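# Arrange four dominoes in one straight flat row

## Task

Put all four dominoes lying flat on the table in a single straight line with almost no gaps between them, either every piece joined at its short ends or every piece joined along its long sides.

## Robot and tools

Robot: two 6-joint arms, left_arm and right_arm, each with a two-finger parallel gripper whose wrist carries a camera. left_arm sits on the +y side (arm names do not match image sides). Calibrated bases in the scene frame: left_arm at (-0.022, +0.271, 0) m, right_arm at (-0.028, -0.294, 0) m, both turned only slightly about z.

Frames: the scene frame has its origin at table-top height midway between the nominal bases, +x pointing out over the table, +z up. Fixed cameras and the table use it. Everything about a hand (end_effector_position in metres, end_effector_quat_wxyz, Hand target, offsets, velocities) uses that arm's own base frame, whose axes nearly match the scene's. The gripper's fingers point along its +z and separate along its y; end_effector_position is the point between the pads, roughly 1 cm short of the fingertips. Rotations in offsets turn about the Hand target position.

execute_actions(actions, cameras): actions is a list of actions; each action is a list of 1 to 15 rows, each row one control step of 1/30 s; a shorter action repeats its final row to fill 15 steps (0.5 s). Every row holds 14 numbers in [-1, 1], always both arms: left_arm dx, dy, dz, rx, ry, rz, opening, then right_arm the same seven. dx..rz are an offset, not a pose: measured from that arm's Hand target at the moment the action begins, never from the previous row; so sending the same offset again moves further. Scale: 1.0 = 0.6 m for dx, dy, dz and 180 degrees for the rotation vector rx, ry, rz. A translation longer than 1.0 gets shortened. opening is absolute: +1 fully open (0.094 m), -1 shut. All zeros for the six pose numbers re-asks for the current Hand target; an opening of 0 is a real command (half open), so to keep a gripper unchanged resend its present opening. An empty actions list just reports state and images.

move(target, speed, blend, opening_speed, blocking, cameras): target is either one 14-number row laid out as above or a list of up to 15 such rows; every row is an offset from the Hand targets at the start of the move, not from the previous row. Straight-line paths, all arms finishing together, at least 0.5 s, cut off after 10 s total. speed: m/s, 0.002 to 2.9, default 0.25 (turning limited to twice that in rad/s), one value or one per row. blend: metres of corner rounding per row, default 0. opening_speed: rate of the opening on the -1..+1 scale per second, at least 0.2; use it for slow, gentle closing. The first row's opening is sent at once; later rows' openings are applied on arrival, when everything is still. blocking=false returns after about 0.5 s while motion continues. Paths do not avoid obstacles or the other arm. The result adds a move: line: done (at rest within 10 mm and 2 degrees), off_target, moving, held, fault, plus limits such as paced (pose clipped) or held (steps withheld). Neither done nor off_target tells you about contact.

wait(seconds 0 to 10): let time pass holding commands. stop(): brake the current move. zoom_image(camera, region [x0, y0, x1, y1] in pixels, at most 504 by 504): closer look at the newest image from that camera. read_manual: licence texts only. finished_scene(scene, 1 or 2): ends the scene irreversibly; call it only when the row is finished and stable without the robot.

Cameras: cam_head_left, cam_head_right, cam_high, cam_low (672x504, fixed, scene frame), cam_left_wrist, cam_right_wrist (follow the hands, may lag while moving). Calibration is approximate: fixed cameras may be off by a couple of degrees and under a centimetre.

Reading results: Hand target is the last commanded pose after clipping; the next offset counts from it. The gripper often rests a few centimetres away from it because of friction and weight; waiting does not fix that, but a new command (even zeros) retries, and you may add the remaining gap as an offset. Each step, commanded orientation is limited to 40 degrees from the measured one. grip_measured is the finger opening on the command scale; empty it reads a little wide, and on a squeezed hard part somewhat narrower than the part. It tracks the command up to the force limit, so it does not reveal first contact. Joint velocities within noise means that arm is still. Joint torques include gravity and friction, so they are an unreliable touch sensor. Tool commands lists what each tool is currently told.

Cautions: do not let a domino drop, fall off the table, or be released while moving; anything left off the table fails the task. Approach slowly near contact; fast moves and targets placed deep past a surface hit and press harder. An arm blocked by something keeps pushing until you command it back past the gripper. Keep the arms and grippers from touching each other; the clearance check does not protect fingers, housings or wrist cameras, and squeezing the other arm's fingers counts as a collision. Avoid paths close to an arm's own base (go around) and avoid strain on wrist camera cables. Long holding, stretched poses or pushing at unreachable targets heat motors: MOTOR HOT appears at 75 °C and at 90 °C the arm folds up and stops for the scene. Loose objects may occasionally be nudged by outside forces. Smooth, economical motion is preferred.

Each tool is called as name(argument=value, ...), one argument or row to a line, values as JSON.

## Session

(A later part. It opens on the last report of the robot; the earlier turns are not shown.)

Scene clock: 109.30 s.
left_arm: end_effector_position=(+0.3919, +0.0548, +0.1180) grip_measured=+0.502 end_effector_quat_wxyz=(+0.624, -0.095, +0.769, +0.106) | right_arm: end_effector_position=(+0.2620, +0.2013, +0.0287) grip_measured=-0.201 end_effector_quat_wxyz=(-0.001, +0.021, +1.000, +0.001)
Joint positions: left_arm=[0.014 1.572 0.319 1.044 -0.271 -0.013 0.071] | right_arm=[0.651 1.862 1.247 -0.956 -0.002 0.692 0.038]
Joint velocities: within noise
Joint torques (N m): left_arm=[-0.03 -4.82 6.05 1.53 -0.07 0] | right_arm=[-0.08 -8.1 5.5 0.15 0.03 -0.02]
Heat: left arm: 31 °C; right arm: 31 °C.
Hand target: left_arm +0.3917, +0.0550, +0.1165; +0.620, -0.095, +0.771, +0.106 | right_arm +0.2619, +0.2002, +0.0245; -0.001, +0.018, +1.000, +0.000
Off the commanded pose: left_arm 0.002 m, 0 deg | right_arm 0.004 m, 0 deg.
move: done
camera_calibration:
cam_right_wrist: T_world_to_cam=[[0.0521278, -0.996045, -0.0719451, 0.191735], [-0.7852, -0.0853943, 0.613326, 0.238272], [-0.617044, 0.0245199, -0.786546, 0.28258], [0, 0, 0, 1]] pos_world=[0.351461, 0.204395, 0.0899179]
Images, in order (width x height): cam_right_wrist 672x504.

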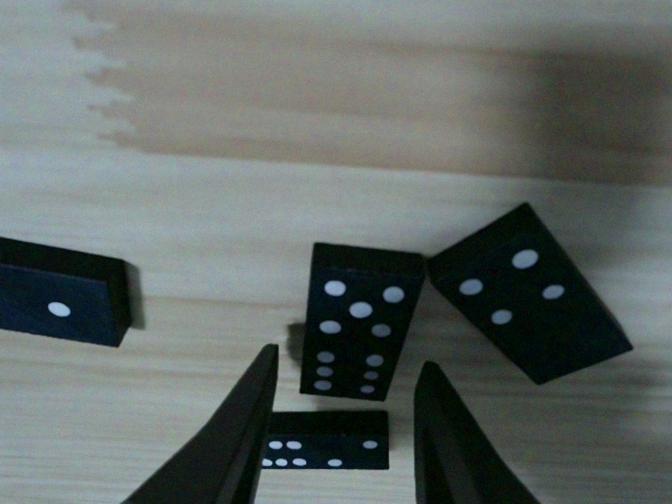

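move(
  target=[0,0,0,0,0,0,0.5,0,0,-0.012,0,0,0,-0.2],
  cameras=[],
  speed=0.05,
)

move(
  target=[0,0,0,0,0,0,0.5,0,0,0,0,0,0,-0.6],
  cameras=["cam_right_wrist"],
  opening_speed=0.3,
)

move(
  target=[0,0,0,0,0,0,0.5,0,0,0.08,0,0,0,-0.6],
  cameras=["cam_right_wrist","cam_low"],
  speed=0.08,
)

Scene clock: 113.57 s.
left_arm: end_effector_position=(+0.3919, +0.0548, +0.1180) grip_measured=+0.502 end_effector_quat_wxyz=(+0.624, -0.095, +0.769, +0.106) | right_arm: end_effector_position=(+0.2626, +0.2017, +0.0224) grip_measured=-0.201 end_effector_quat_wxyz=(+0.001, +0.021, +1.000, +0.002)
Joint positions: left_arm=[0.014 1.572 0.319 1.044 -0.271 -0.013 0.071] | right_arm=[0.651 1.87 1.232 -0.928 -0.002 0.692 0.038]
Joint velocities: within noise
Joint torques (N m): left_arm=[-0.02 -4.81 6.05 1.53 -0.06 0.01] | right_arm=[-0.2 -7.92 5.31 0.16 0.04 -0.07]
Heat: left arm: 31 °C; right arm: 30 °C.
Hand target: left_arm +0.3917, +0.0550, +0.1165; +0.620, -0.095, +0.771, +0.106 | right_arm +0.2619, +0.2002, +0.0172; -0.001, +0.018, +1.000, +0.000
Off the commanded pose: left_arm 0.002 m, 0 deg | right_arm 0.005 m, 0 deg.
move: done
No camera images: "cameras" was empty.

Scene clock: 115.10 s.
left_arm: end_effector_position=(+0.3919, +0.0548, +0.1180) grip_measured=+0.502 end_effector_quat_wxyz=(+0.624, -0.095, +0.769, +0.106) | right_arm: end_effector_position=(+0.2627, +0.2018, +0.0224) grip_measured=-0.512 end_effector_quat_wxyz=(+0.001, +0.020, +1.000, +0.002)
Joint positions: left_arm=[0.014 1.572 0.319 1.044 -0.271 -0.013 0.071] | right_arm=[0.651 1.87 1.232 -0.928 -0.002 0.691 0.023]
Joint velocities: within noise
Joint torques (N m): left_arm=[-0.02 -4.82 6.06 1.53 -0.07 0] | right_arm=[-0.05 -8.01 5.33 0.14 -0.01 -0.05]
Heat: left arm: 32 °C; right arm: 30 °C.
Hand target: left_arm +0.3917, +0.0550, +0.1165; +0.620, -0.095, +0.771, +0.106 | right_arm +0.2619, +0.2002, +0.0172; -0.001, +0.018, +1.000, +0.000
Off the commanded pose: left_arm 0.002 m, 0 deg | right_arm 0.005 m, 0 deg.
move: done
camera_calibration:
cam_right_wrist: T_world_to_cam=[[0.0527332, -0.995857, -0.0740858, 0.191606], [-0.787027, -0.0871104, 0.610737, 0.243602], [-0.61466, 0.0261014, -0.78836, 0.277144], [0, 0, 0, 1]] pos_world=[0.351967, 0.204798, 0.0839083]
Images, in order (width x height): cam_right_wrist 672x504.

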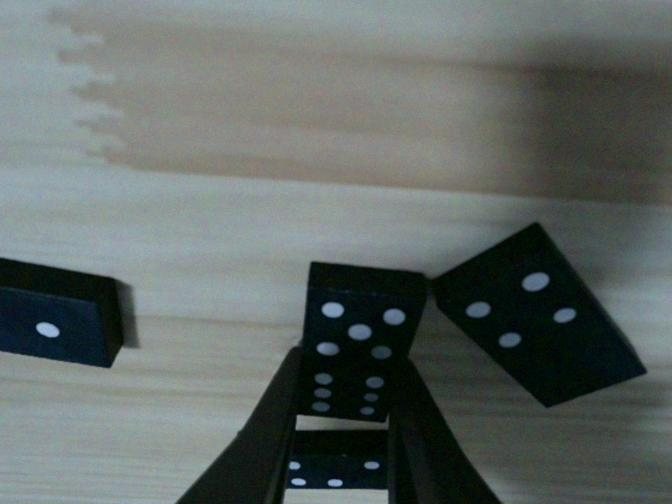

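Scene clock: 116.40 s.
left_arm: end_effector_position=(+0.3919, +0.0548, +0.1180) grip_measured=+0.502 end_effector_quat_wxyz=(+0.624, -0.095, +0.769, +0.106) | right_arm: end_effector_position=(+0.2544, +0.1955, +0.0485) grip_measured=-0.513 end_effector_quat_wxyz=(-0.020, +0.020, +0.999, -0.014)
Joint positions: left_arm=[0.014 1.572 0.319 1.044 -0.271 -0.013 0.071] | right_arm=[0.651 1.847 1.31 -1.082 -0.002 0.691 0.023]
Joint velocities: within noise
Joint torques (N m): left_arm=[-0.02 -4.82 6.05 1.53 -0.07 0.01] | right_arm=[-0.1 -11.06 9.16 -0.22 0.02 -0.04]
Heat: left arm: 32 °C; right arm: 30 °C.
Hand target: left_arm +0.3917, +0.0550, +0.1165; +0.620, -0.095, +0.771, +0.106 | right_arm +0.2619, +0.2003, +0.0653; -0.001, +0.018, +1.000, +0.000
Off the commanded pose: left_arm 0.002 m, 0 deg | right_arm 0.019 m, 3 deg.
move: off_target (right_arm)
camera_calibration:
cam_right_wrist: T_world_to_cam=[[0.0502052, -0.997748, -0.0444751, 0.187326], [-0.760664, -0.0670567, 0.645673, 0.208238], [-0.647202, 0.00141443, -0.762317, 0.304684], [0, 0, 0, 1]] pos_world=[0.346186, 0.200437, 0.106144]
Images, in order (width x height): cam_low 672x504, cam_right_wrist 672x504.

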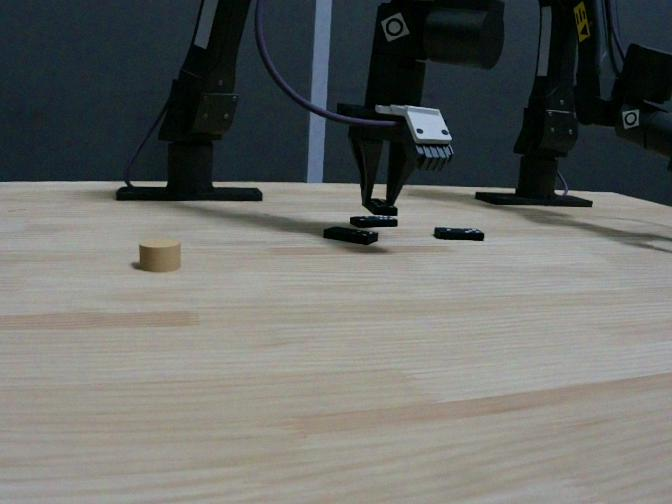

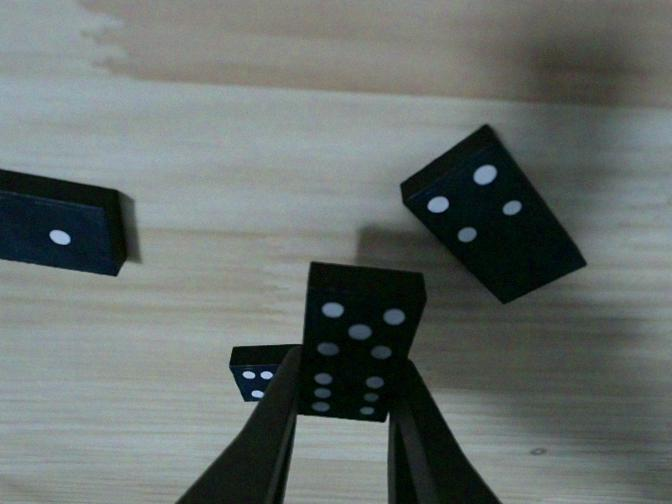

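move(
  target=[0,0,0,0,0,0,0.5,0.007,0.025,0.012,0,0,0.4605,-0.6],
  cameras=["cam_right_wrist"],
  speed=0.12,
)

Scene clock: 125.57 s.
left_arm: end_effector_position=(+0.3919, +0.0548, +0.1180) grip_measured=+0.502 end_effector_quat_wxyz=(+0.624, -0.095, +0.769, +0.106) | right_arm: end_effector_position=(+0.2613, +0.2089, +0.0671) grip_measured=-0.513 end_effector_quat_wxyz=(-0.007, -0.642, +0.767, -0.001)
Joint positions: left_arm=[0.014 1.572 0.319 1.044 -0.271 -0.013 0.071] | right_arm=[0.672 1.847 1.387 -1.124 0.002 -0.722 0.023]
Joint velocities: within noise
Joint torques (N m): left_arm=[-0.03 -4.82 6.05 1.53 -0.07 0] | right_arm=[0.42 -7.76 9.83 -0.16 -0.01 -0.09]
Heat: left arm: 32 °C; right arm: 31 °C.
Hand target: left_arm +0.3917, +0.0550, +0.1165; +0.620, -0.095, +0.771, +0.106 | right_arm +0.2662, +0.2152, +0.0724; -0.001, -0.649, +0.761, -0.001
Off the commanded pose: left_arm 0.002 m, 0 deg | right_arm 0.010 m, 1 deg.
move: done
camera_calibration:
cam_right_wrist: T_world_to_cam=[[0.993421, -0.083407, -0.0784711, -0.234018], [-0.0167955, -0.783934, 0.620618, 0.15954], [-0.11328, -0.615217, -0.780177, 0.313676], [0, 0, 0, 1]] pos_world=[0.270692, 0.298528, 0.127346]
Images, in order (width x height): cam_right_wrist 672x504.

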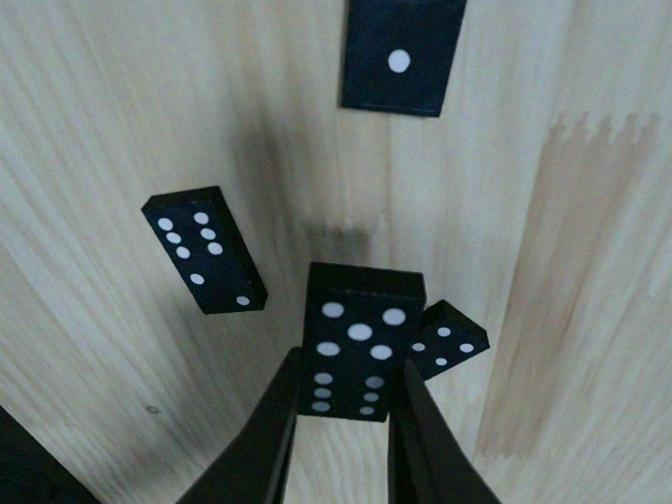

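move(
  target=[0,0,0,0,0,0,0.5,0.002,0.0205,-0.062,0,0,0.004,-0.6],
  cameras=["cam_right_wrist"],
  speed=0.06,
)

Scene clock: 132.90 s.
left_arm: end_effector_position=(+0.3919, +0.0548, +0.1180) grip_measured=+0.502 end_effector_quat_wxyz=(+0.624, -0.095, +0.769, +0.106) | right_arm: end_effector_position=(+0.2688, +0.2263, +0.0398) grip_measured=-0.513 end_effector_quat_wxyz=(+0.000, -0.652, +0.758, -0.001)
Joint positions: left_arm=[0.014 1.572 0.319 1.044 -0.271 -0.013 0.071] | right_arm=[0.698 1.923 1.376 -1.024 0.002 -0.723 0.023]
Joint velocities: within noise
Joint torques (N m): left_arm=[-0.03 -4.81 6.06 1.53 -0.07 0] | right_arm=[0.46 -8.81 5.67 0.15 -0.01 0.03]
Heat: left arm: 32 °C; right arm: 31 °C.
Hand target: left_arm +0.3917, +0.0550, +0.1165; +0.620, -0.095, +0.771, +0.106 | right_arm +0.2673, +0.2274, +0.0351; -0.001, -0.653, +0.757, -0.001
Off the commanded pose: left_arm 0.002 m, 0 deg | right_arm 0.005 m, 0 deg.
move: done
camera_calibration:
cam_right_wrist: T_world_to_cam=[[0.996069, -0.0565932, -0.0681455, -0.249375], [-0.00284776, -0.789362, 0.613921, 0.187905], [-0.0885352, -0.611314, -0.786421, 0.296626], [0, 0, 0, 1]] pos_world=[0.275191, 0.315543, 0.10092]
Images, in order (width x height): cam_right_wrist 672x504.

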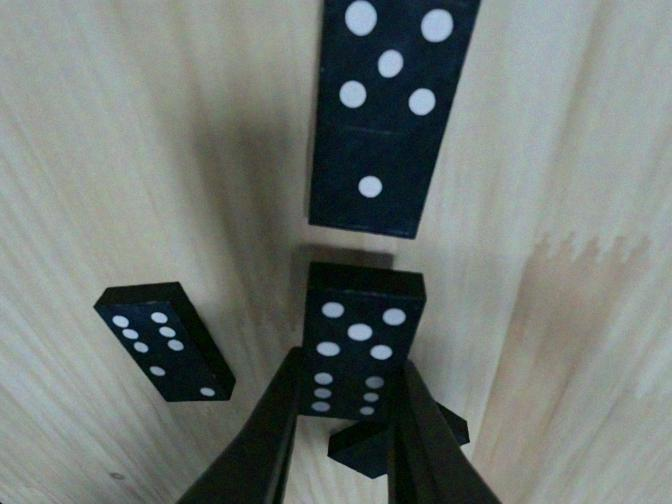

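move(
  target=[0,0,0,0,0,0,0.5,-0.003,-0.0025,-0.031,0,0,0,-0.6],
  cameras=["cam_right_wrist"],
  speed=0.05,
)

Scene clock: 138.10 s.
left_arm: end_effector_position=(+0.3919, +0.0548, +0.1180) grip_measured=+0.502 end_effector_quat_wxyz=(+0.624, -0.095, +0.769, +0.106) | right_arm: end_effector_position=(+0.2661, +0.2240, +0.0234) grip_measured=-0.513 end_effector_quat_wxyz=(-0.002, -0.652, +0.758, -0.001)
Joint positions: left_arm=[0.014 1.572 0.319 1.044 -0.271 -0.013 0.071] | right_arm=[0.698 1.935 1.324 -0.965 0.003 -0.723 0.023]
Joint velocities: within noise
Joint torques (N m): left_arm=[-0.02 -4.82 6.06 1.53 -0.07 0] | right_arm=[0.34 -8.42 5.12 0.25 0 0.03]
Heat: left arm: 32 °C; right arm: 31 °C.
Hand target: left_arm +0.3917, +0.0550, +0.1165; +0.620, -0.095, +0.771, +0.106 | right_arm +0.2656, +0.2260, +0.0166; -0.001, -0.653, +0.757, -0.001
Off the commanded pose: left_arm 0.002 m, 0 deg | right_arm 0.007 m, 0 deg.
move: done
camera_calibration:
cam_right_wrist: T_world_to_cam=[[0.995839, -0.0568159, -0.0712436, -0.247841], [-0.000819822, -0.78738, 0.616467, 0.195093], [-0.0911209, -0.613844, -0.784151, 0.283307], [0, 0, 0, 1]] pos_world=[0.272785, 0.313437, 0.0842297]
Images, in order (width x height): cam_right_wrist 672x504.

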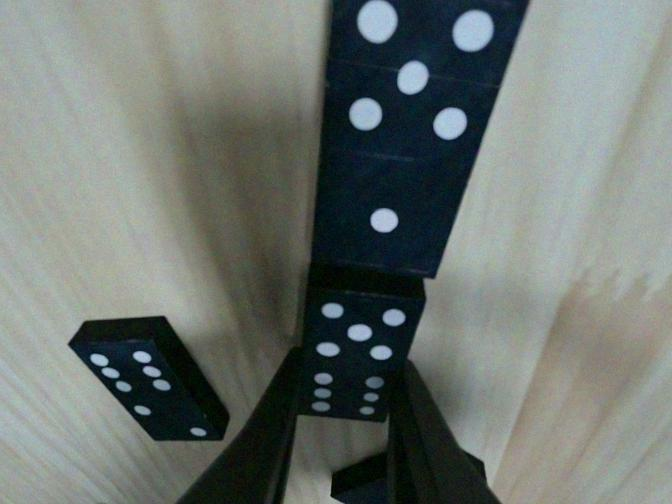

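move(
  target=[0,0,0,0,0,0,0.5,0.004,0.011,0,0,0,0,-0.6],
  cameras=["cam_right_wrist"],
  speed=0.04,
)

Scene clock: 141.03 s.
left_arm: end_effector_position=(+0.3919, +0.0548, +0.1180) grip_measured=+0.502 end_effector_quat_wxyz=(+0.624, -0.095, +0.769, +0.106) | right_arm: end_effector_position=(+0.2657, +0.2243, +0.0229) grip_measured=-0.513 end_effector_quat_wxyz=(-0.003, -0.653, +0.757, -0.006)
Joint positions: left_arm=[0.014 1.572 0.319 1.044 -0.271 -0.013 0.071] | right_arm=[0.705 1.937 1.324 -0.965 0.013 -0.718 0.023]
Joint velocities: within noise
Joint torques (N m): left_arm=[-0.02 -4.83 6.04 1.53 -0.07 0.01] | right_arm=[0.84 -6.91 7.42 0.19 -0.1 0.07]
Heat: left arm: 32 °C; right arm: 31 °C.
Hand target: left_arm +0.3917, +0.0550, +0.1165; +0.620, -0.095, +0.771, +0.106 | right_arm +0.2679, +0.2326, +0.0165; -0.001, -0.653, +0.757, -0.001
Off the commanded pose: left_arm 0.002 m, 0 deg | right_arm 0.011 m, 1 deg.
move: off_target (right_arm)
camera_calibration:
cam_right_wrist: T_world_to_cam=[[0.996349, -0.0550523, -0.0652462, -0.248094], [-0.00237914, -0.781896, 0.623404, 0.194697], [-0.0853356, -0.620973, -0.779173, 0.283016], [0, 0, 0, 1]] pos_world=[0.271803, 0.31432, 0.082956]
Images, in order (width x height): cam_right_wrist 672x504.

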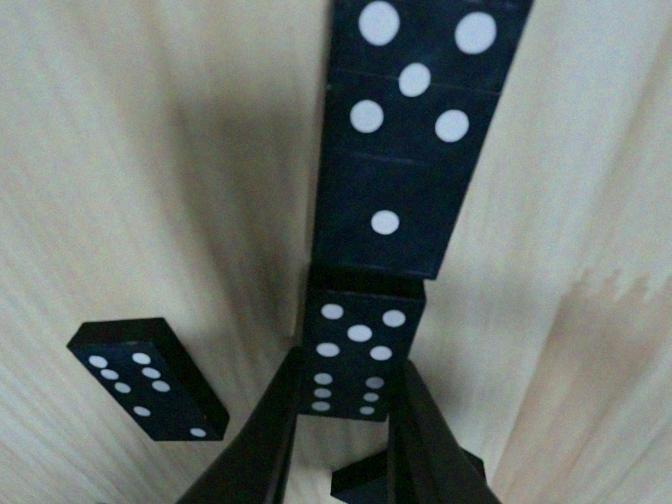

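Stuck by friction; push a bit more.

move(
  target=[0,0,0,0,0,0,0.5,0.004,0.005,0.003,0,0,0,-0.6],
  cameras=["cam_right_wrist"],
  speed=0.04,
)

Scene clock: 143.43 s.
left_arm: end_effector_position=(+0.3919, +0.0548, +0.1180) grip_measured=+0.502 end_effector_quat_wxyz=(+0.624, -0.095, +0.769, +0.106) | right_arm: end_effector_position=(+0.2659, +0.2245, +0.0230) grip_measured=-0.513 end_effector_quat_wxyz=(-0.008, -0.653, +0.757, -0.007)
Joint positions: left_arm=[0.014 1.572 0.319 1.044 -0.271 -0.013 0.071] | right_arm=[0.706 1.947 1.339 -0.98 0.015 -0.717 0.023]
Joint velocities: within noise
Joint torques (N m): left_arm=[-0.02 -4.82 6.05 1.53 -0.07 0.01] | right_arm=[0.84 -6.93 8.17 0.21 -0.11 0.11]
Heat: left arm: 32 °C; right arm: 31 °C.
Hand target: left_arm +0.3917, +0.0550, +0.1165; +0.620, -0.095, +0.771, +0.106 | right_arm +0.2703, +0.2356, +0.0184; -0.001, -0.653, +0.757, +0.000
Off the commanded pose: left_arm 0.002 m, 0 deg | right_arm 0.013 m, 1 deg.
move: off_target (right_arm)
camera_calibration:
cam_right_wrist: T_world_to_cam=[[0.995859, -0.0559535, -0.0716459, -0.24774], [0.00167821, -0.77668, 0.629893, 0.192372], [-0.0908906, -0.627405, -0.77337, 0.286026], [0, 0, 0, 1]] pos_world=[0.272388, 0.315004, 0.0822809]
Images, in order (width x height): cam_right_wrist 672x504.

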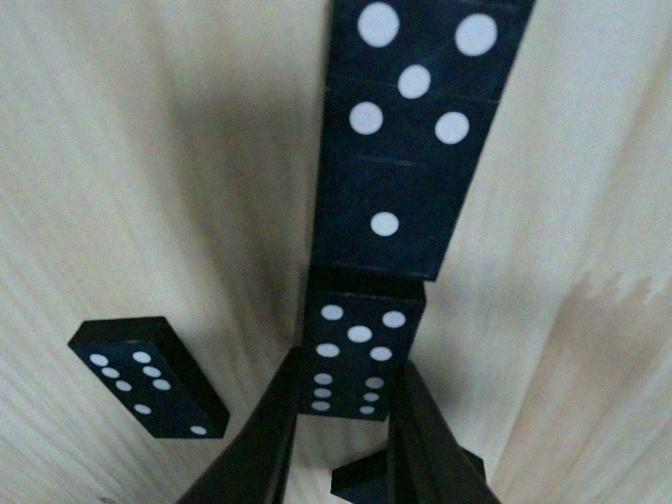

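move(
  target=[0,0,0,0,0,0,0.5,0,0.002,0.008,0,0,0,-0.6],
  cameras=["cam_right_wrist"],
  speed=0.03,
)

Scene clock: 145.70 s.
left_arm: end_effector_position=(+0.3919, +0.0548, +0.1180) grip_measured=+0.502 end_effector_quat_wxyz=(+0.624, -0.095, +0.769, +0.106) | right_arm: end_effector_position=(+0.2669, +0.2272, +0.0234) grip_measured=-0.513 end_effector_quat_wxyz=(-0.007, -0.654, +0.757, -0.008)
Joint positions: left_arm=[0.014 1.572 0.319 1.044 -0.271 -0.013 0.071] | right_arm=[0.71 1.953 1.349 -0.981 0.015 -0.715 0.023]
Joint velocities: within noise
Joint torques (N m): left_arm=[-0.03 -4.82 6.05 1.53 -0.06 0] | right_arm=[0.7 -7.69 8.66 0.01 -0.16 0.1]
Heat: left arm: 32 °C; right arm: 31 °C.
Hand target: left_arm +0.3917, +0.0550, +0.1165; +0.620, -0.095, +0.771, +0.106 | right_arm +0.2704, +0.2368, +0.0232; -0.001, -0.653, +0.757, -0.001
Off the commanded pose: left_arm 0.002 m, 0 deg | right_arm 0.010 m, 1 deg.
move: done
camera_calibration:
cam_right_wrist: T_world_to_cam=[[0.996164, -0.0536504, -0.0691365, -0.24919], [0.00174466, -0.777697, 0.628637, 0.194489], [-0.0874939, -0.626346, -0.77462, 0.286937], [0, 0, 0, 1]] pos_world=[0.273, 0.317607, 0.082776]
Images, in order (width x height): cam_right_wrist 672x504.

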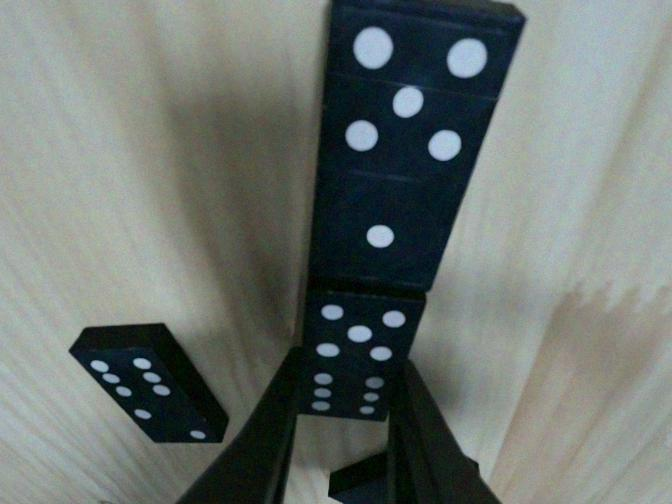

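move(
  target=[0,0,0,0,0,0,0.5,0.001,0.004,0,0,0,0,-0.6],
  cameras=["cam_right_wrist"],
  speed=0.03,
)

Scene clock: 147.43 s.
left_arm: end_effector_position=(+0.3919, +0.0548, +0.1180) grip_measured=+0.502 end_effector_quat_wxyz=(+0.624, -0.095, +0.769, +0.106) | right_arm: end_effector_position=(+0.2676, +0.2298, +0.0235) grip_measured=-0.513 end_effector_quat_wxyz=(-0.006, -0.654, +0.757, -0.008)
Joint positions: left_arm=[0.014 1.572 0.319 1.044 -0.271 -0.013 0.071] | right_arm=[0.714 1.96 1.359 -0.983 0.015 -0.711 0.023]
Joint velocities: within noise
Joint torques (N m): left_arm=[-0.02 -4.82 6.05 1.53 -0.07 0] | right_arm=[0.68 -7.82 8.79 0.03 -0.17 0.1]
Heat: left arm: 33 °C; right arm: 31 °C.
Hand target: left_arm +0.3917, +0.0550, +0.1165; +0.620, -0.095, +0.771, +0.106 | right_arm +0.2709, +0.2392, +0.0232; -0.001, -0.653, +0.757, -0.001
Off the commanded pose: left_arm 0.002 m, 0 deg | right_arm 0.010 m, 1 deg.
move: done
camera_calibration:
cam_right_wrist: T_world_to_cam=[[0.996251, -0.053132, -0.0682695, -0.249999], [0.00153032, -0.778217, 0.627994, 0.196666], [-0.0864951, -0.625744, -0.775218, 0.288365], [0, 0, 0, 1]] pos_world=[0.273703, 0.320208, 0.0829736]
Images, in order (width x height): cam_right_wrist 672x504.

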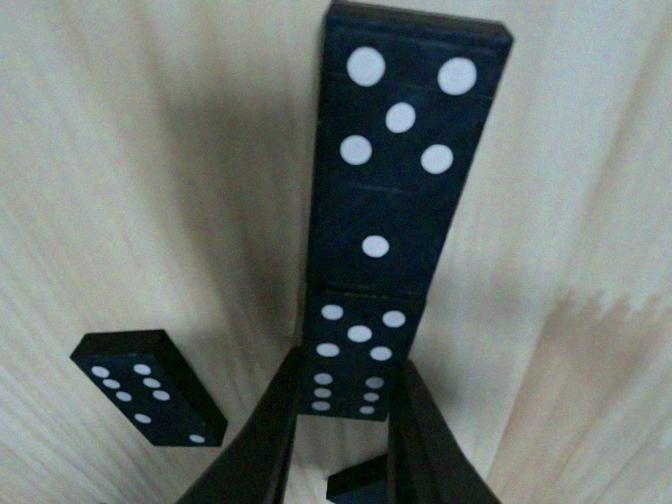

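move(
  target=[0,0,0,0,0,0,0.5,-0.002,-0.010,0,0,0,0,-0.25],
  cameras=[],
  opening_speed=0.2,
)

move(
  target=[0,0,0,0,0,0,0.5,0,0,0.12,0,0,0,-0.25],
  cameras=["cam_right_wrist"],
  speed=0.08,
)

Scene clock: 154.30 s.
left_arm: end_effector_position=(+0.3919, +0.0548, +0.1180) grip_measured=+0.502 end_effector_quat_wxyz=(+0.624, -0.095, +0.769, +0.106) | right_arm: end_effector_position=(+0.2674, +0.2301, +0.0234) grip_measured=-0.251 end_effector_quat_wxyz=(-0.006, -0.654, +0.757, -0.006)
Joint positions: left_arm=[0.014 1.572 0.319 1.044 -0.271 -0.013 0.071] | right_arm=[0.714 1.96 1.359 -0.983 0.013 -0.711 0.035]
Joint velocities: within noise
Joint torques (N m): left_arm=[-0.02 -4.83 6.05 1.53 -0.07 0] | right_arm=[-0.29 -9.07 6.72 0.08 -0.13 0]
Heat: left arm: 33 °C; right arm: 31 °C.
Hand target: left_arm +0.3917, +0.0550, +0.1165; +0.620, -0.095, +0.771, +0.106 | right_arm +0.2697, +0.2332, +0.0232; -0.001, -0.653, +0.757, +0.000
Off the commanded pose: left_arm 0.002 m, 0 deg | right_arm 0.004 m, 1 deg.
move: done
No camera images: "cameras" was empty.

Scene clock: 155.90 s.
left_arm: end_effector_position=(+0.3919, +0.0548, +0.1180) grip_measured=+0.502 end_effector_quat_wxyz=(+0.624, -0.095, +0.769, +0.106) | right_arm: end_effector_position=(+0.2642, +0.2274, +0.0760) grip_measured=-0.251 end_effector_quat_wxyz=(-0.027, -0.654, +0.756, -0.006)
Joint positions: left_arm=[0.014 1.572 0.319 1.044 -0.271 -0.013 0.071] | right_arm=[0.714 1.932 1.535 -1.228 0.013 -0.711 0.035]
Joint velocities: within noise
Joint torques (N m): left_arm=[-0.03 -4.82 6.05 1.53 -0.06 0] | right_arm=[-0.29 -12.22 9.42 -0.22 -0.13 0.01]
Heat: left arm: 33 °C; right arm: 31 °C.
Hand target: left_arm +0.3917, +0.0550, +0.1165; +0.620, -0.095, +0.771, +0.106 | right_arm +0.2697, +0.2332, +0.0952; -0.001, -0.653, +0.757, +0.000
Off the commanded pose: left_arm 0.002 m, 0 deg | right_arm 0.021 m, 3 deg.
move: off_target (right_arm)
camera_calibration:
cam_right_wrist: T_world_to_cam=[[0.993455, -0.0554296, -0.099877, -0.239483], [0.0225899, -0.761765, 0.64746, 0.150969], [-0.111971, -0.645478, -0.755526, 0.337007], [0, 0, 0, 1]] pos_world=[0.27224, 0.31926, 0.132952]
Images, in order (width x height): cam_right_wrist 672x504.

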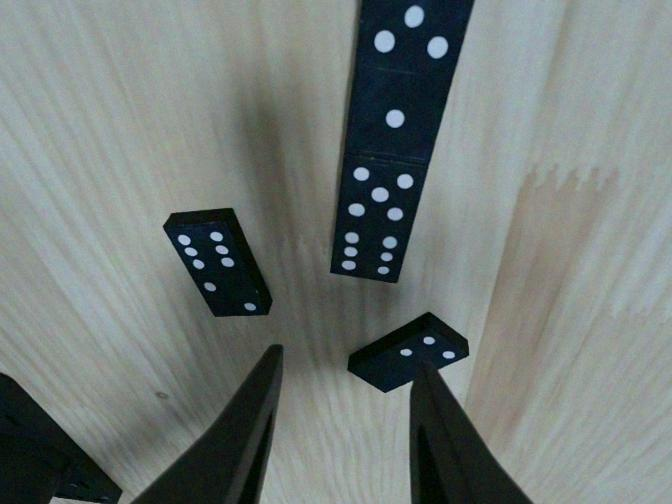

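move(
  target=[0,0,0,0,0,0,0.5,0.022,-0.122,-0.06,0,0,-0.2,-0.15],
  cameras=["cam_right_wrist"],
  speed=0.12,
)

Scene clock: 162.57 s.
left_arm: end_effector_position=(+0.3919, +0.0548, +0.1180) grip_measured=+0.502 end_effector_quat_wxyz=(+0.624, -0.095, +0.769, +0.106) | right_arm: end_effector_position=(+0.2812, +0.1586, +0.0515) grip_measured=-0.151 end_effector_quat_wxyz=(-0.020, -0.393, +0.919, -0.007)
Joint positions: left_arm=[0.014 1.572 0.319 1.044 -0.271 -0.013 0.071] | right_arm=[0.515 1.844 1.319 -1.087 0.009 -0.294 0.04]
Joint velocities: within noise
Joint torques (N m): left_arm=[-0.03 -4.82 6.05 1.53 -0.07 0.01] | right_arm=[-0.24 -11.58 5.42 0.08 -0.1 0.1]
Heat: left arm: 33 °C; right arm: 31 °C.
Hand target: left_arm +0.3917, +0.0550, +0.1165; +0.620, -0.095, +0.771, +0.106 | right_arm +0.2829, +0.1600, +0.0592; -0.001, -0.387, +0.922, +0.000
Off the commanded pose: left_arm 0.002 m, 0 deg | right_arm 0.008 m, 2 deg.
move: done
camera_calibration:
cam_right_wrist: T_world_to_cam=[[0.780634, -0.620209, -0.0771393, -0.114359], [-0.435635, -0.628466, 0.644401, 0.221948], [-0.448143, -0.469437, -0.760787, 0.342911], [0, 0, 0, 1]] pos_world=[0.339634, 0.229535, 0.109038]
Images, in order (width x height): cam_right_wrist 672x504.

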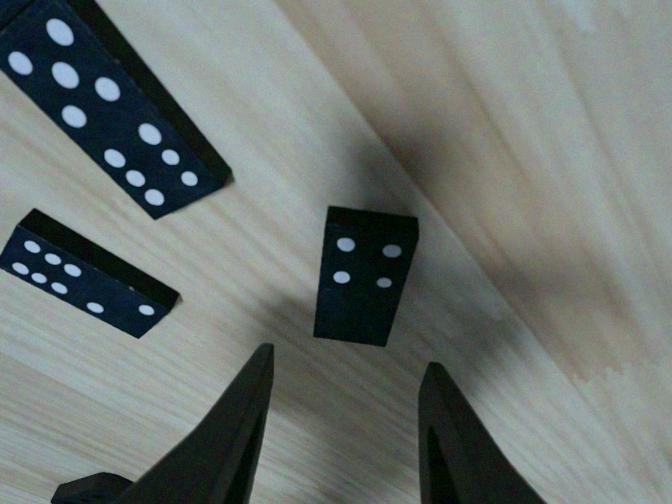

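move(
  target=[0,0,0,0,0,0,0.5,0.001,-0.0015,-0.063,0,0,0,-0.15],
  cameras=["cam_right_wrist"],
  speed=0.07,
)

Scene clock: 165.87 s.
left_arm: end_effector_position=(+0.3919, +0.0548, +0.1180) grip_measured=+0.502 end_effector_quat_wxyz=(+0.624, -0.095, +0.769, +0.106) | right_arm: end_effector_position=(+0.2840, +0.1595, +0.0264) grip_measured=-0.151 end_effector_quat_wxyz=(+0.001, -0.392, +0.920, -0.004)
Joint positions: left_arm=[0.014 1.572 0.319 1.044 -0.271 -0.013 0.071] | right_arm=[0.513 1.848 1.22 -0.942 0.009 -0.293 0.04]
Joint velocities: within noise
Joint torques (N m): left_arm=[-0.03 -4.82 6.05 1.53 -0.07 0] | right_arm=[-0.4 -7.66 5.41 0.18 -0.08 0.13]
Heat: left arm: 33 °C; right arm: 31 °C.
Hand target: left_arm +0.3917, +0.0550, +0.1165; +0.620, -0.095, +0.771, +0.106 | right_arm +0.2835, +0.1591, +0.0214; -0.001, -0.387, +0.922, +0.000
Off the commanded pose: left_arm 0.002 m, 0 deg | right_arm 0.005 m, 1 deg.
move: done
camera_calibration:
cam_right_wrist: T_world_to_cam=[[0.781484, -0.620879, -0.0615776, -0.118479], [-0.460114, -0.64015, 0.615226, 0.249526], [-0.4214, -0.452456, -0.785942, 0.315845], [0, 0, 0, 1]] pos_world=[0.340497, 0.229079, 0.0874251]
Images, in order (width x height): cam_right_wrist 672x504.

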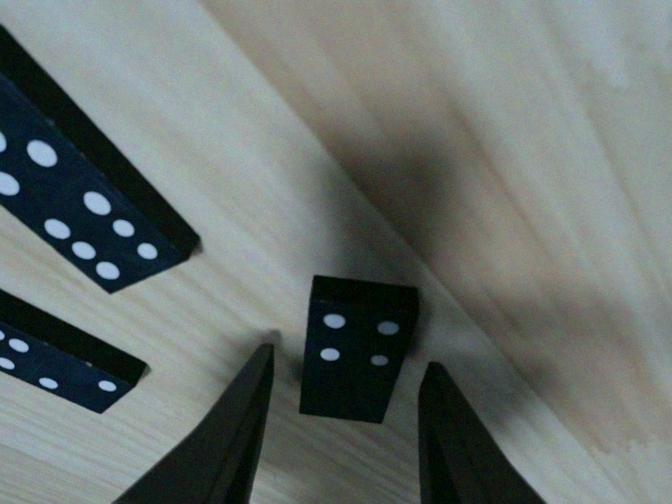

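move(
  target=[0,0,0,0,0,0,0.5,0,0,-0.008,0,0,0,-0.15],
  cameras=[],
  speed=0.05,
)

move(
  target=[0,0,0,0,0,0,0.5,0,0,0,0,0,0,-0.6],
  cameras=["cam_right_wrist"],
  opening_speed=0.3,
)

move(
  target=[
    [0,0,0,0,0,0,0.5,0,0,0.08,0,0,0,-0.6],
    [0,0,0,0,0,0,0.5,-0.042,0.030,0.085,0,0,0.195,-0.6],
  ],
  cameras=["cam_right_wrist"],
  speed=0.1,
)

Scene clock: 170.03 s.
left_arm: end_effector_position=(+0.3919, +0.0548, +0.1180) grip_measured=+0.502 end_effector_quat_wxyz=(+0.624, -0.095, +0.769, +0.106) | right_arm: end_effector_position=(+0.2841, +0.1595, +0.0216) grip_measured=-0.151 end_effector_quat_wxyz=(+0.001, -0.392, +0.920, -0.004)
Joint positions: left_arm=[0.014 1.572 0.319 1.044 -0.271 -0.013 0.071] | right_arm=[0.513 1.856 1.209 -0.923 0.009 -0.293 0.04]
Joint velocities: within noise
Joint torques (N m): left_arm=[-0.03 -4.82 6.05 1.53 -0.07 0.01] | right_arm=[-0.5 -7.73 5.27 0.19 -0.11 0.08]
Heat: left arm: 33 °C; right arm: 31 °C.
Hand target: left_arm +0.3917, +0.0550, +0.1165; +0.620, -0.095, +0.771, +0.106 | right_arm +0.2835, +0.1591, +0.0166; -0.001, -0.387, +0.922, +0.000
Off the commanded pose: left_arm 0.002 m, 0 deg | right_arm 0.005 m, 1 deg.
move: done
No camera images: "cameras" was empty.

Scene clock: 171.73 s.
left_arm: end_effector_position=(+0.3919, +0.0548, +0.1180) grip_measured=+0.502 end_effector_quat_wxyz=(+0.624, -0.095, +0.769, +0.106) | right_arm: end_effector_position=(+0.2841, +0.1596, +0.0216) grip_measured=-0.509 end_effector_quat_wxyz=(+0.001, -0.392, +0.920, -0.004)
Joint positions: left_arm=[0.014 1.572 0.319 1.044 -0.271 -0.013 0.071] | right_arm=[0.513 1.856 1.209 -0.923 0.008 -0.293 0.023]
Joint velocities: within noise
Joint torques (N m): left_arm=[-0.02 -4.82 6.05 1.53 -0.06 0] | right_arm=[-0.43 -7.82 5.27 0.18 -0.09 0.07]
Heat: left arm: 33 °C; right arm: 31 °C.
Hand target: left_arm +0.3917, +0.0550, +0.1165; +0.620, -0.095, +0.771, +0.106 | right_arm +0.2834, +0.1591, +0.0166; -0.001, -0.387, +0.922, +0.000
Off the commanded pose: left_arm 0.002 m, 0 deg | right_arm 0.005 m, 1 deg.
move: done
camera_calibration:
cam_right_wrist: T_world_to_cam=[[0.781483, -0.620861, -0.0617785, -0.118771], [-0.460214, -0.640454, 0.614835, 0.252665], [-0.421294, -0.452052, -0.786232, 0.312133], [0, 0, 0, 1]] pos_world=[0.340597, 0.22918, 0.0827237]
Images, in order (width x height): cam_right_wrist 672x504.

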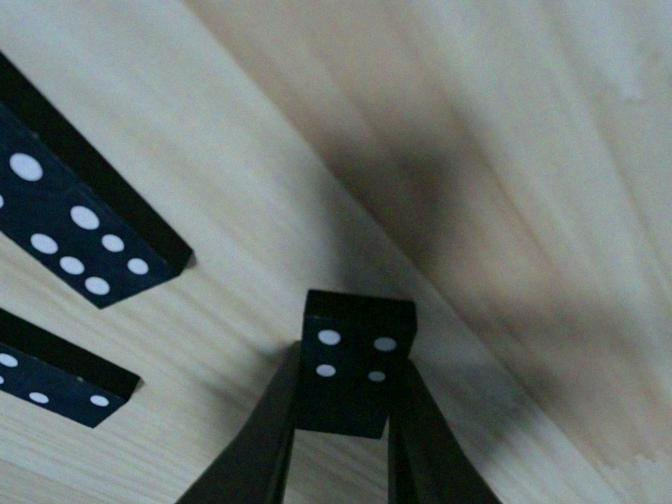

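Scene clock: 175.93 s.
left_arm: end_effector_position=(+0.3919, +0.0548, +0.1180) grip_measured=+0.502 end_effector_quat_wxyz=(+0.624, -0.095, +0.769, +0.106) | right_arm: end_effector_position=(+0.2633, +0.1772, +0.0594) grip_measured=-0.510 end_effector_quat_wxyz=(-0.008, -0.641, +0.767, -0.003)
Joint positions: left_arm=[0.014 1.572 0.319 1.044 -0.271 -0.013 0.071] | right_arm=[0.594 1.792 1.285 -1.079 0.008 -0.798 0.023]
Joint velocities: within noise
Joint torques (N m): left_arm=[-0.03 -4.82 6.04 1.53 -0.07 0] | right_arm=[0.5 -11.03 5.68 -0.13 -0.07 -0.08]
Heat: left arm: 33 °C; right arm: 31 °C.
Hand target: left_arm +0.3917, +0.0550, +0.1165; +0.620, -0.095, +0.771, +0.106 | right_arm +0.2583, +0.1772, +0.0675; -0.001, -0.647, +0.762, -0.001
Off the commanded pose: left_arm 0.002 m, 0 deg | right_arm 0.010 m, 1 deg.
move: done
camera_calibration:
cam_right_wrist: T_world_to_cam=[[0.993377, -0.0863418, -0.0758111, -0.238886], [-0.0201991, -0.780746, 0.624522, 0.139503], [-0.113112, -0.618854, -0.777319, 0.288805], [0, 0, 0, 1]] pos_world=[0.272788, 0.267019, 0.11926]
Images, in order (width x height): cam_right_wrist 672x504.

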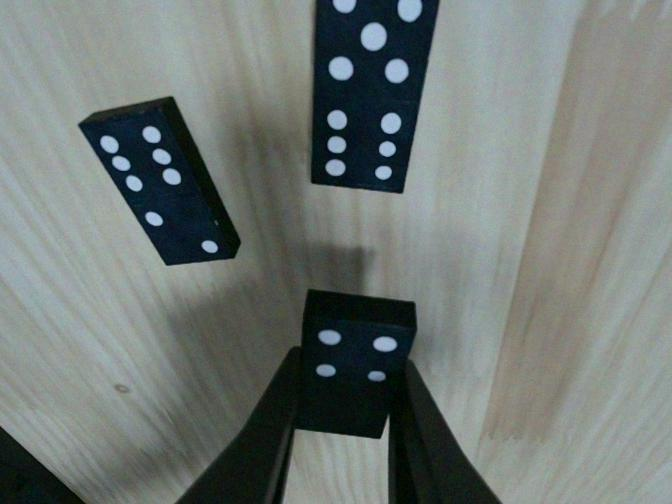

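move(
  target=[0,0,0,0,0,0,0.5,0.0025,0.011,-0.06,0,0,0.006,-0.6],
  cameras=["cam_right_wrist"],
  speed=0.06,
)

Scene clock: 182.90 s.
left_arm: end_effector_position=(+0.3919, +0.0548, +0.1180) grip_measured=+0.502 end_effector_quat_wxyz=(+0.624, -0.095, +0.769, +0.106) | right_arm: end_effector_position=(+0.2618, +0.1816, +0.0356) grip_measured=-0.510 end_effector_quat_wxyz=(-0.001, -0.648, +0.761, -0.004)
Joint positions: left_arm=[0.014 1.572 0.319 1.044 -0.271 -0.013 0.071] | right_arm=[0.608 1.811 1.211 -0.971 0.008 -0.803 0.023]
Joint velocities: within noise
Joint torques (N m): left_arm=[-0.03 -4.82 6.04 1.53 -0.07 0.01] | right_arm=[0.39 -7.6 5.48 0.19 -0.07 -0.1]
Heat: left arm: 33 °C; right arm: 30 °C.
Hand target: left_arm +0.3917, +0.0550, +0.1165; +0.620, -0.095, +0.771, +0.106 | right_arm +0.2597, +0.1837, +0.0315; -0.001, -0.655, +0.756, -0.001
Off the commanded pose: left_arm 0.002 m, 0 deg | right_arm 0.005 m, 1 deg.
move: done
camera_calibration:
cam_right_wrist: T_world_to_cam=[[0.995658, -0.0668122, -0.0648138, -0.243441], [-0.0125097, -0.786016, 0.61808, 0.156936], [-0.0922399, -0.614585, -0.783439, 0.266917], [0, 0, 0, 1]] pos_world=[0.268968, 0.271133, 0.0963358]
Images, in order (width x height): cam_right_wrist 672x504.

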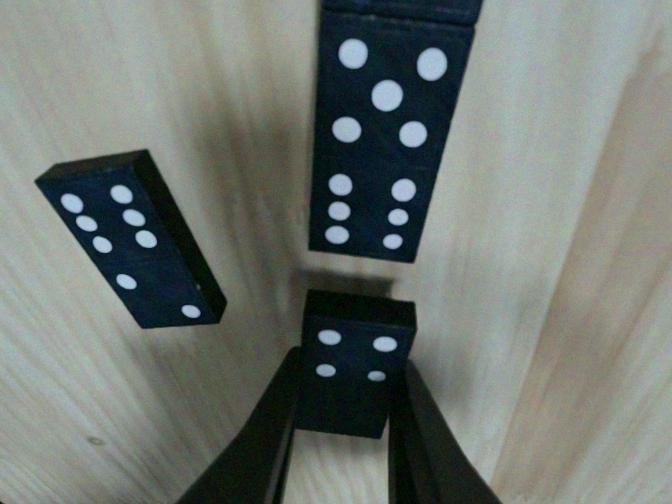

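move(
  target=[0,0,0,0,0,0,0.5,-0.003,0.0005,-0.0245,0,0,0,-0.6],
  cameras=["cam_right_wrist"],
  speed=0.05,
)

Scene clock: 187.47 s.
left_arm: end_effector_position=(+0.3919, +0.0548, +0.1180) grip_measured=+0.502 end_effector_quat_wxyz=(+0.624, -0.095, +0.769, +0.106) | right_arm: end_effector_position=(+0.2595, +0.1815, +0.0216) grip_measured=-0.510 end_effector_quat_wxyz=(-0.002, -0.650, +0.760, -0.004)
Joint positions: left_arm=[0.014 1.572 0.319 1.044 -0.271 -0.013 0.071] | right_arm=[0.612 1.827 1.171 -0.918 0.008 -0.803 0.023]
Joint velocities: within noise
Joint torques (N m): left_arm=[-0.03 -4.82 6.06 1.53 -0.06 0] | right_arm=[0.54 -7.54 5.29 0.22 -0.09 -0.03]
Heat: left arm: 34 °C; right arm: 30 °C.
Hand target: left_arm +0.3917, +0.0550, +0.1165; +0.620, -0.095, +0.771, +0.106 | right_arm +0.2579, +0.1840, +0.0169; -0.001, -0.654, +0.756, -0.001
Off the commanded pose: left_arm 0.002 m, 0 deg | right_arm 0.006 m, 1 deg.
move: done
camera_calibration:
cam_right_wrist: T_world_to_cam=[[0.995764, -0.0630701, -0.0669084, -0.24265], [-0.00811233, -0.785094, 0.619324, 0.164152], [-0.0915902, -0.616157, -0.78228, 0.255713], [0, 0, 0, 1]] pos_world=[0.266375, 0.27113, 0.0821405]
Images, in order (width x height): cam_right_wrist 672x504.

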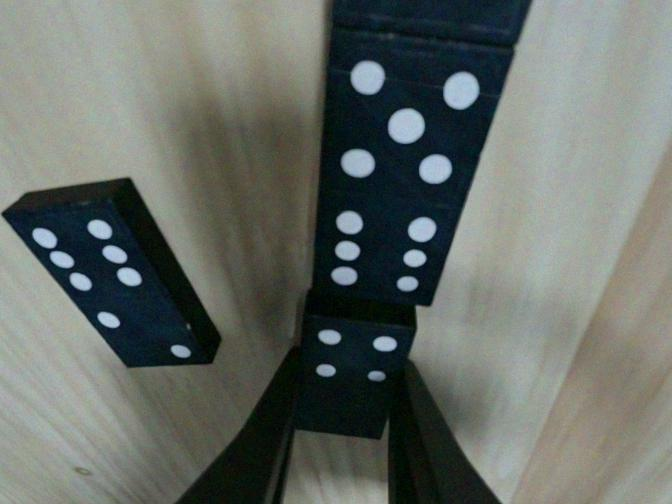

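move(
  target=[0,0,0,0,0,0,0.5,0.009,0.010,0.007,0,0,0,-0.6],
  cameras=["cam_right_wrist"],
  speed=0.03,
)

Scene clock: 190.07 s.
left_arm: end_effector_position=(+0.3919, +0.0548, +0.1180) grip_measured=+0.502 end_effector_quat_wxyz=(+0.624, -0.095, +0.769, +0.106) | right_arm: end_effector_position=(+0.2593, +0.1817, +0.0212) grip_measured=-0.510 end_effector_quat_wxyz=(-0.006, -0.651, +0.759, -0.006)
Joint positions: left_arm=[0.014 1.572 0.319 1.044 -0.271 -0.013 0.071] | right_arm=[0.615 1.834 1.179 -0.926 0.013 -0.803 0.023]
Joint velocities: within noise
Joint torques (N m): left_arm=[-0.03 -4.82 6.05 1.53 -0.07 0.01] | right_arm=[0.76 -6.41 8.39 -0.01 -0.11 0]
Heat: left arm: 34 °C; right arm: 30 °C.
Hand target: left_arm +0.3917, +0.0550, +0.1165; +0.620, -0.095, +0.771, +0.106 | right_arm +0.2633, +0.1900, +0.0210; -0.001, -0.655, +0.756, +0.000
Off the commanded pose: left_arm 0.002 m, 0 deg | right_arm 0.009 m, 1 deg.
move: done
camera_calibration:
cam_right_wrist: T_world_to_cam=[[0.995732, -0.0602098, -0.069952, -0.243006], [-0.00321013, -0.780046, 0.625714, 0.162158], [-0.0922399, -0.622819, -0.77691, 0.256823], [0, 0, 0, 1]] pos_world=[0.266178, 0.271814, 0.0810648]
Images, in order (width x height): cam_right_wrist 672x504.

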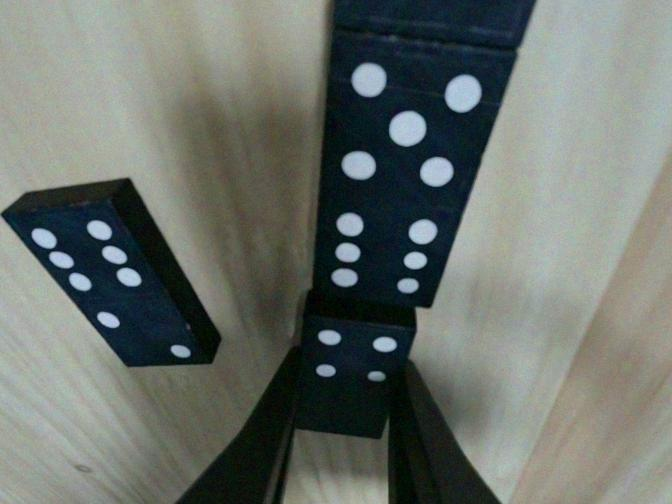

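move(
  target=[0,0,0,0,0,0,0.5,0.003,0.004,0.004,0,0,0,-0.6],
  cameras=["cam_right_wrist"],
  speed=0.03,
)

Scene clock: 191.87 s.
left_arm: end_effector_position=(+0.3919, +0.0548, +0.1180) grip_measured=+0.502 end_effector_quat_wxyz=(+0.624, -0.095, +0.769, +0.106) | right_arm: end_effector_position=(+0.2604, +0.1837, +0.0216) grip_measured=-0.510 end_effector_quat_wxyz=(-0.008, -0.652, +0.758, -0.006)
Joint positions: left_arm=[0.014 1.572 0.319 1.044 -0.271 -0.013 0.071] | right_arm=[0.619 1.844 1.193 -0.935 0.013 -0.803 0.023]
Joint velocities: within noise
Joint torques (N m): left_arm=[-0.02 -4.82 6.05 1.53 -0.06 0.01] | right_arm=[0.66 -7.04 8.73 0 -0.11 0.03]
Heat: left arm: 34 °C; right arm: 30 °C.
Hand target: left_arm +0.3917, +0.0550, +0.1165; +0.620, -0.095, +0.771, +0.106 | right_arm +0.2652, +0.1924, +0.0236; -0.001, -0.654, +0.756, +0.000
Off the commanded pose: left_arm 0.002 m, 0 deg | right_arm 0.010 m, 1 deg.
move: done
camera_calibration:
cam_right_wrist: T_world_to_cam=[[0.995684, -0.0569983, -0.0732374, -0.244361], [0.00159611, -0.77853, 0.627605, 0.162032], [-0.0927899, -0.625014, -0.775079, 0.259019], [0, 0, 0, 1]] pos_world=[0.267082, 0.274109, 0.0811721]
Images, in order (width x height): cam_right_wrist 672x504.

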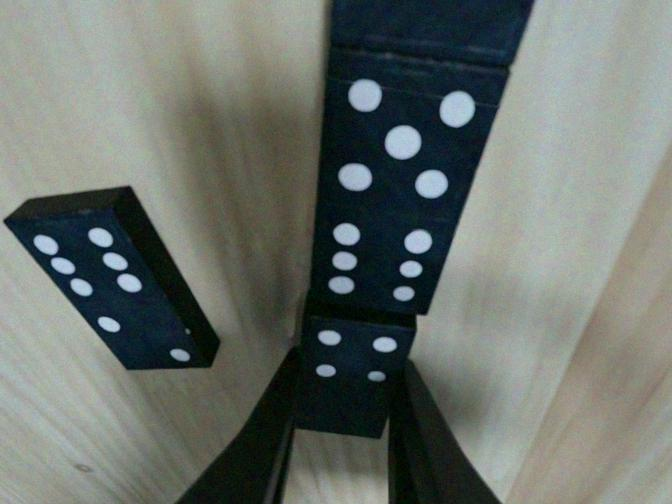

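move(
  target=[0,0,0,0,0,0,0.5,0.004,0.004,0.001,0,0,0,-0.6],
  cameras=["cam_right_wrist"],
  speed=0.03,
)

Scene clock: 194.07 s.
left_arm: end_effector_position=(+0.3919, +0.0548, +0.1180) grip_measured=+0.502 end_effector_quat_wxyz=(+0.624, -0.095, +0.769, +0.106) | right_arm: end_effector_position=(+0.2624, +0.1861, +0.0216) grip_measured=-0.510 end_effector_quat_wxyz=(-0.009, -0.653, +0.757, -0.006)
Joint positions: left_arm=[0.014 1.572 0.319 1.044 -0.271 -0.013 0.071] | right_arm=[0.621 1.856 1.209 -0.94 0.013 -0.803 0.023]
Joint velocities: within noise
Joint torques (N m): left_arm=[-0.03 -4.82 6.05 1.53 -0.07 0.01] | right_arm=[0.57 -7.15 8.88 -0.05 -0.11 0.03]
Heat: left arm: 34 °C; right arm: 31 °C.
Hand target: left_arm +0.3917, +0.0550, +0.1165; +0.620, -0.095, +0.771, +0.106 | right_arm +0.2675, +0.1948, +0.0241; -0.001, -0.654, +0.756, +0.000
Off the commanded pose: left_arm 0.002 m, 0 deg | right_arm 0.011 m, 1 deg.
move: off_target (right_arm)
camera_calibration:
cam_right_wrist: T_world_to_cam=[[0.995716, -0.0547845, -0.0744826, -0.246647], [0.00419649, -0.777951, 0.62831, 0.16304], [-0.0923655, -0.625931, -0.774389, 0.260703], [0, 0, 0, 1]] pos_world=[0.268986, 0.276507, 0.0810749]
Images, in order (width x height): cam_right_wrist 672x504.

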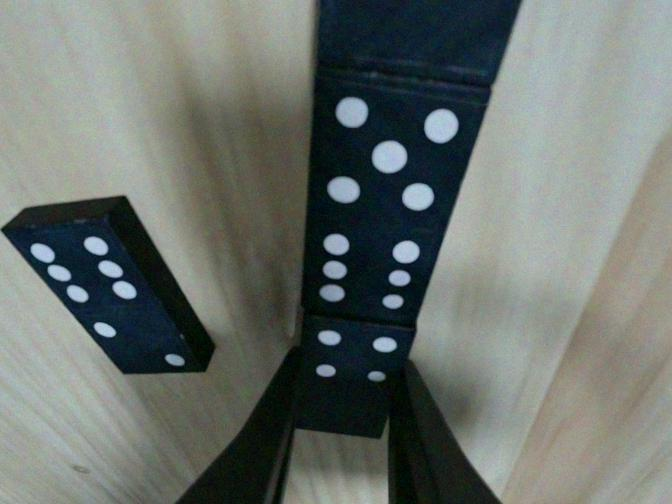

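Nearly perfect. Relax, release, lift.

move(
  target=[0,0,0,0,0,0,0.5,-0.004,-0.010,0,0,0,0,-0.3],
  cameras=[],
  opening_speed=0.2,
)

move(
  target=[0,0,0,0,0,0,0.5,0,0,0.12,0,0,0,-0.25],
  cameras=["cam_right_wrist"],
  speed=0.08,
)

Scene clock: 198.73 s.
left_arm: end_effector_position=(+0.3919, +0.0548, +0.1180) grip_measured=+0.502 end_effector_quat_wxyz=(+0.624, -0.095, +0.769, +0.106) | right_arm: end_effector_position=(+0.2625, +0.1862, +0.0217) grip_measured=-0.301 end_effector_quat_wxyz=(-0.009, -0.653, +0.757, -0.006)
Joint positions: left_arm=[0.014 1.572 0.319 1.044 -0.271 -0.013 0.071] | right_arm=[0.621 1.856 1.21 -0.94 0.013 -0.803 0.033]
Joint velocities: within noise
Joint torques (N m): left_arm=[-0.03 -4.81 6.05 1.53 -0.06 0] | right_arm=[-0.49 -8.62 6.75 0.01 -0.11 -0.04]
Heat: left arm: 34 °C; right arm: 31 °C.
Hand target: left_arm +0.3917, +0.0550, +0.1165; +0.620, -0.095, +0.771, +0.106 | right_arm +0.2652, +0.1889, +0.0241; +0.000, -0.654, +0.756, +0.000
Off the commanded pose: left_arm 0.002 m, 0 deg | right_arm 0.004 m, 1 deg.
move: done
No camera images: "cameras" was empty.

Scene clock: 200.33 s.
left_arm: end_effector_position=(+0.3919, +0.0548, +0.1180) grip_measured=+0.502 end_effector_quat_wxyz=(+0.624, -0.095, +0.769, +0.106) | right_arm: end_effector_position=(+0.2592, +0.1838, +0.0786) grip_measured=-0.251 end_effector_quat_wxyz=(-0.026, -0.653, +0.757, -0.004)
Joint positions: left_arm=[0.014 1.572 0.319 1.044 -0.271 -0.013 0.071] | right_arm=[0.621 1.811 1.387 -1.198 0.013 -0.803 0.035]
Joint velocities: within noise
Joint torques (N m): left_arm=[-0.03 -4.82 6.05 1.53 -0.07 0.01] | right_arm=[-0.49 -10.89 9.44 -0.19 -0.09 -0.06]
Heat: left arm: 34 °C; right arm: 31 °C.
Hand target: left_arm +0.3917, +0.0550, +0.1165; +0.620, -0.095, +0.771, +0.106 | right_arm +0.2652, +0.1889, +0.0961; -0.001, -0.654, +0.756, +0.000
Off the commanded pose: left_arm 0.002 m, 0 deg | right_arm 0.019 m, 3 deg.
move: off_target (right_arm)
camera_calibration:
cam_right_wrist: T_world_to_cam=[[0.993211, -0.0565502, -0.10166, -0.236225], [0.022328, -0.764975, 0.643673, 0.11718], [-0.114167, -0.641573, -0.758518, 0.310312], [0, 0, 0, 1]] pos_world=[0.267432, 0.275369, 0.135937]
Images, in order (width x height): cam_right_wrist 672x504.

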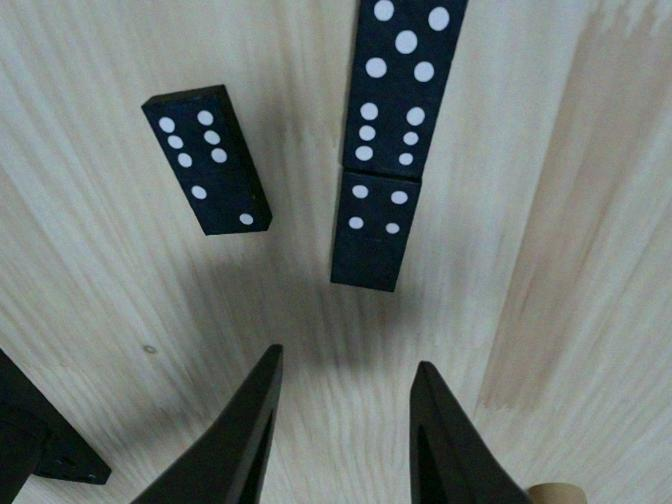

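move(
  target=[0,0,0,0,0,0,0.5,-0.0905,0.030,-0.068,0,0,0.088,-0.25],
  cameras=["cam_right_wrist"],
  speed=0.1,
)

Scene clock: 205.33 s.
left_arm: end_effector_position=(+0.3919, +0.0548, +0.1180) grip_measured=+0.502 end_effector_quat_wxyz=(+0.624, -0.095, +0.769, +0.106) | right_arm: end_effector_position=(+0.2119, +0.2037, +0.0490) grip_measured=-0.251 end_effector_quat_wxyz=(+0.019, +0.747, -0.664, +0.005)
Joint positions: left_arm=[0.014 1.572 0.319 1.044 -0.271 -0.013 0.071] | right_arm=[0.77 1.738 1.177 -1.046 0.013 -0.918 0.035]
Joint velocities: within noise
Joint torques (N m): left_arm=[-0.02 -4.82 6.04 1.53 -0.06 0.01] | right_arm=[0.35 -10.37 5.3 0.08 -0.1 -0.08]
Heat: left arm: 34 °C; right arm: 31 °C.
Hand target: left_arm +0.3917, +0.0550, +0.1165; +0.620, -0.095, +0.771, +0.106 | right_arm +0.2109, +0.2068, +0.0553; +0.001, +0.752, -0.659, +0.001
Off the commanded pose: left_arm 0.002 m, 0 deg | right_arm 0.007 m, 2 deg.
move: done
camera_calibration:
cam_right_wrist: T_world_to_cam=[[0.973936, 0.206512, -0.0938115, -0.240963], [0.218286, -0.740982, 0.635057, 0.106511], [0.0616341, -0.638983, -0.766748, 0.257905], [0, 0, 0, 1]] pos_world=[0.195537, 0.293482, 0.107502]
Images, in order (width x height): cam_right_wrist 672x504.

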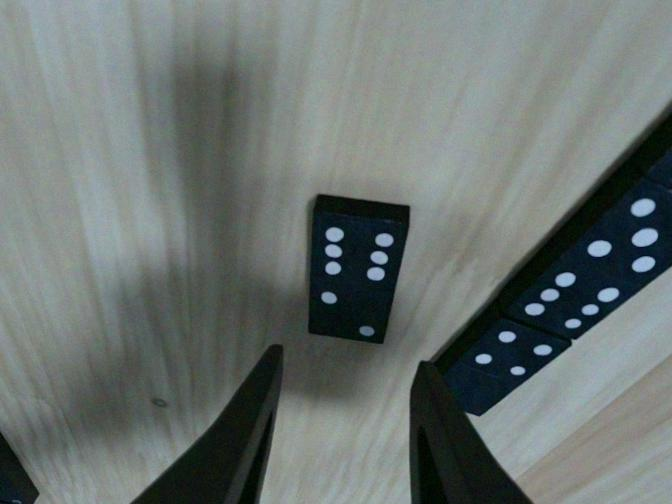

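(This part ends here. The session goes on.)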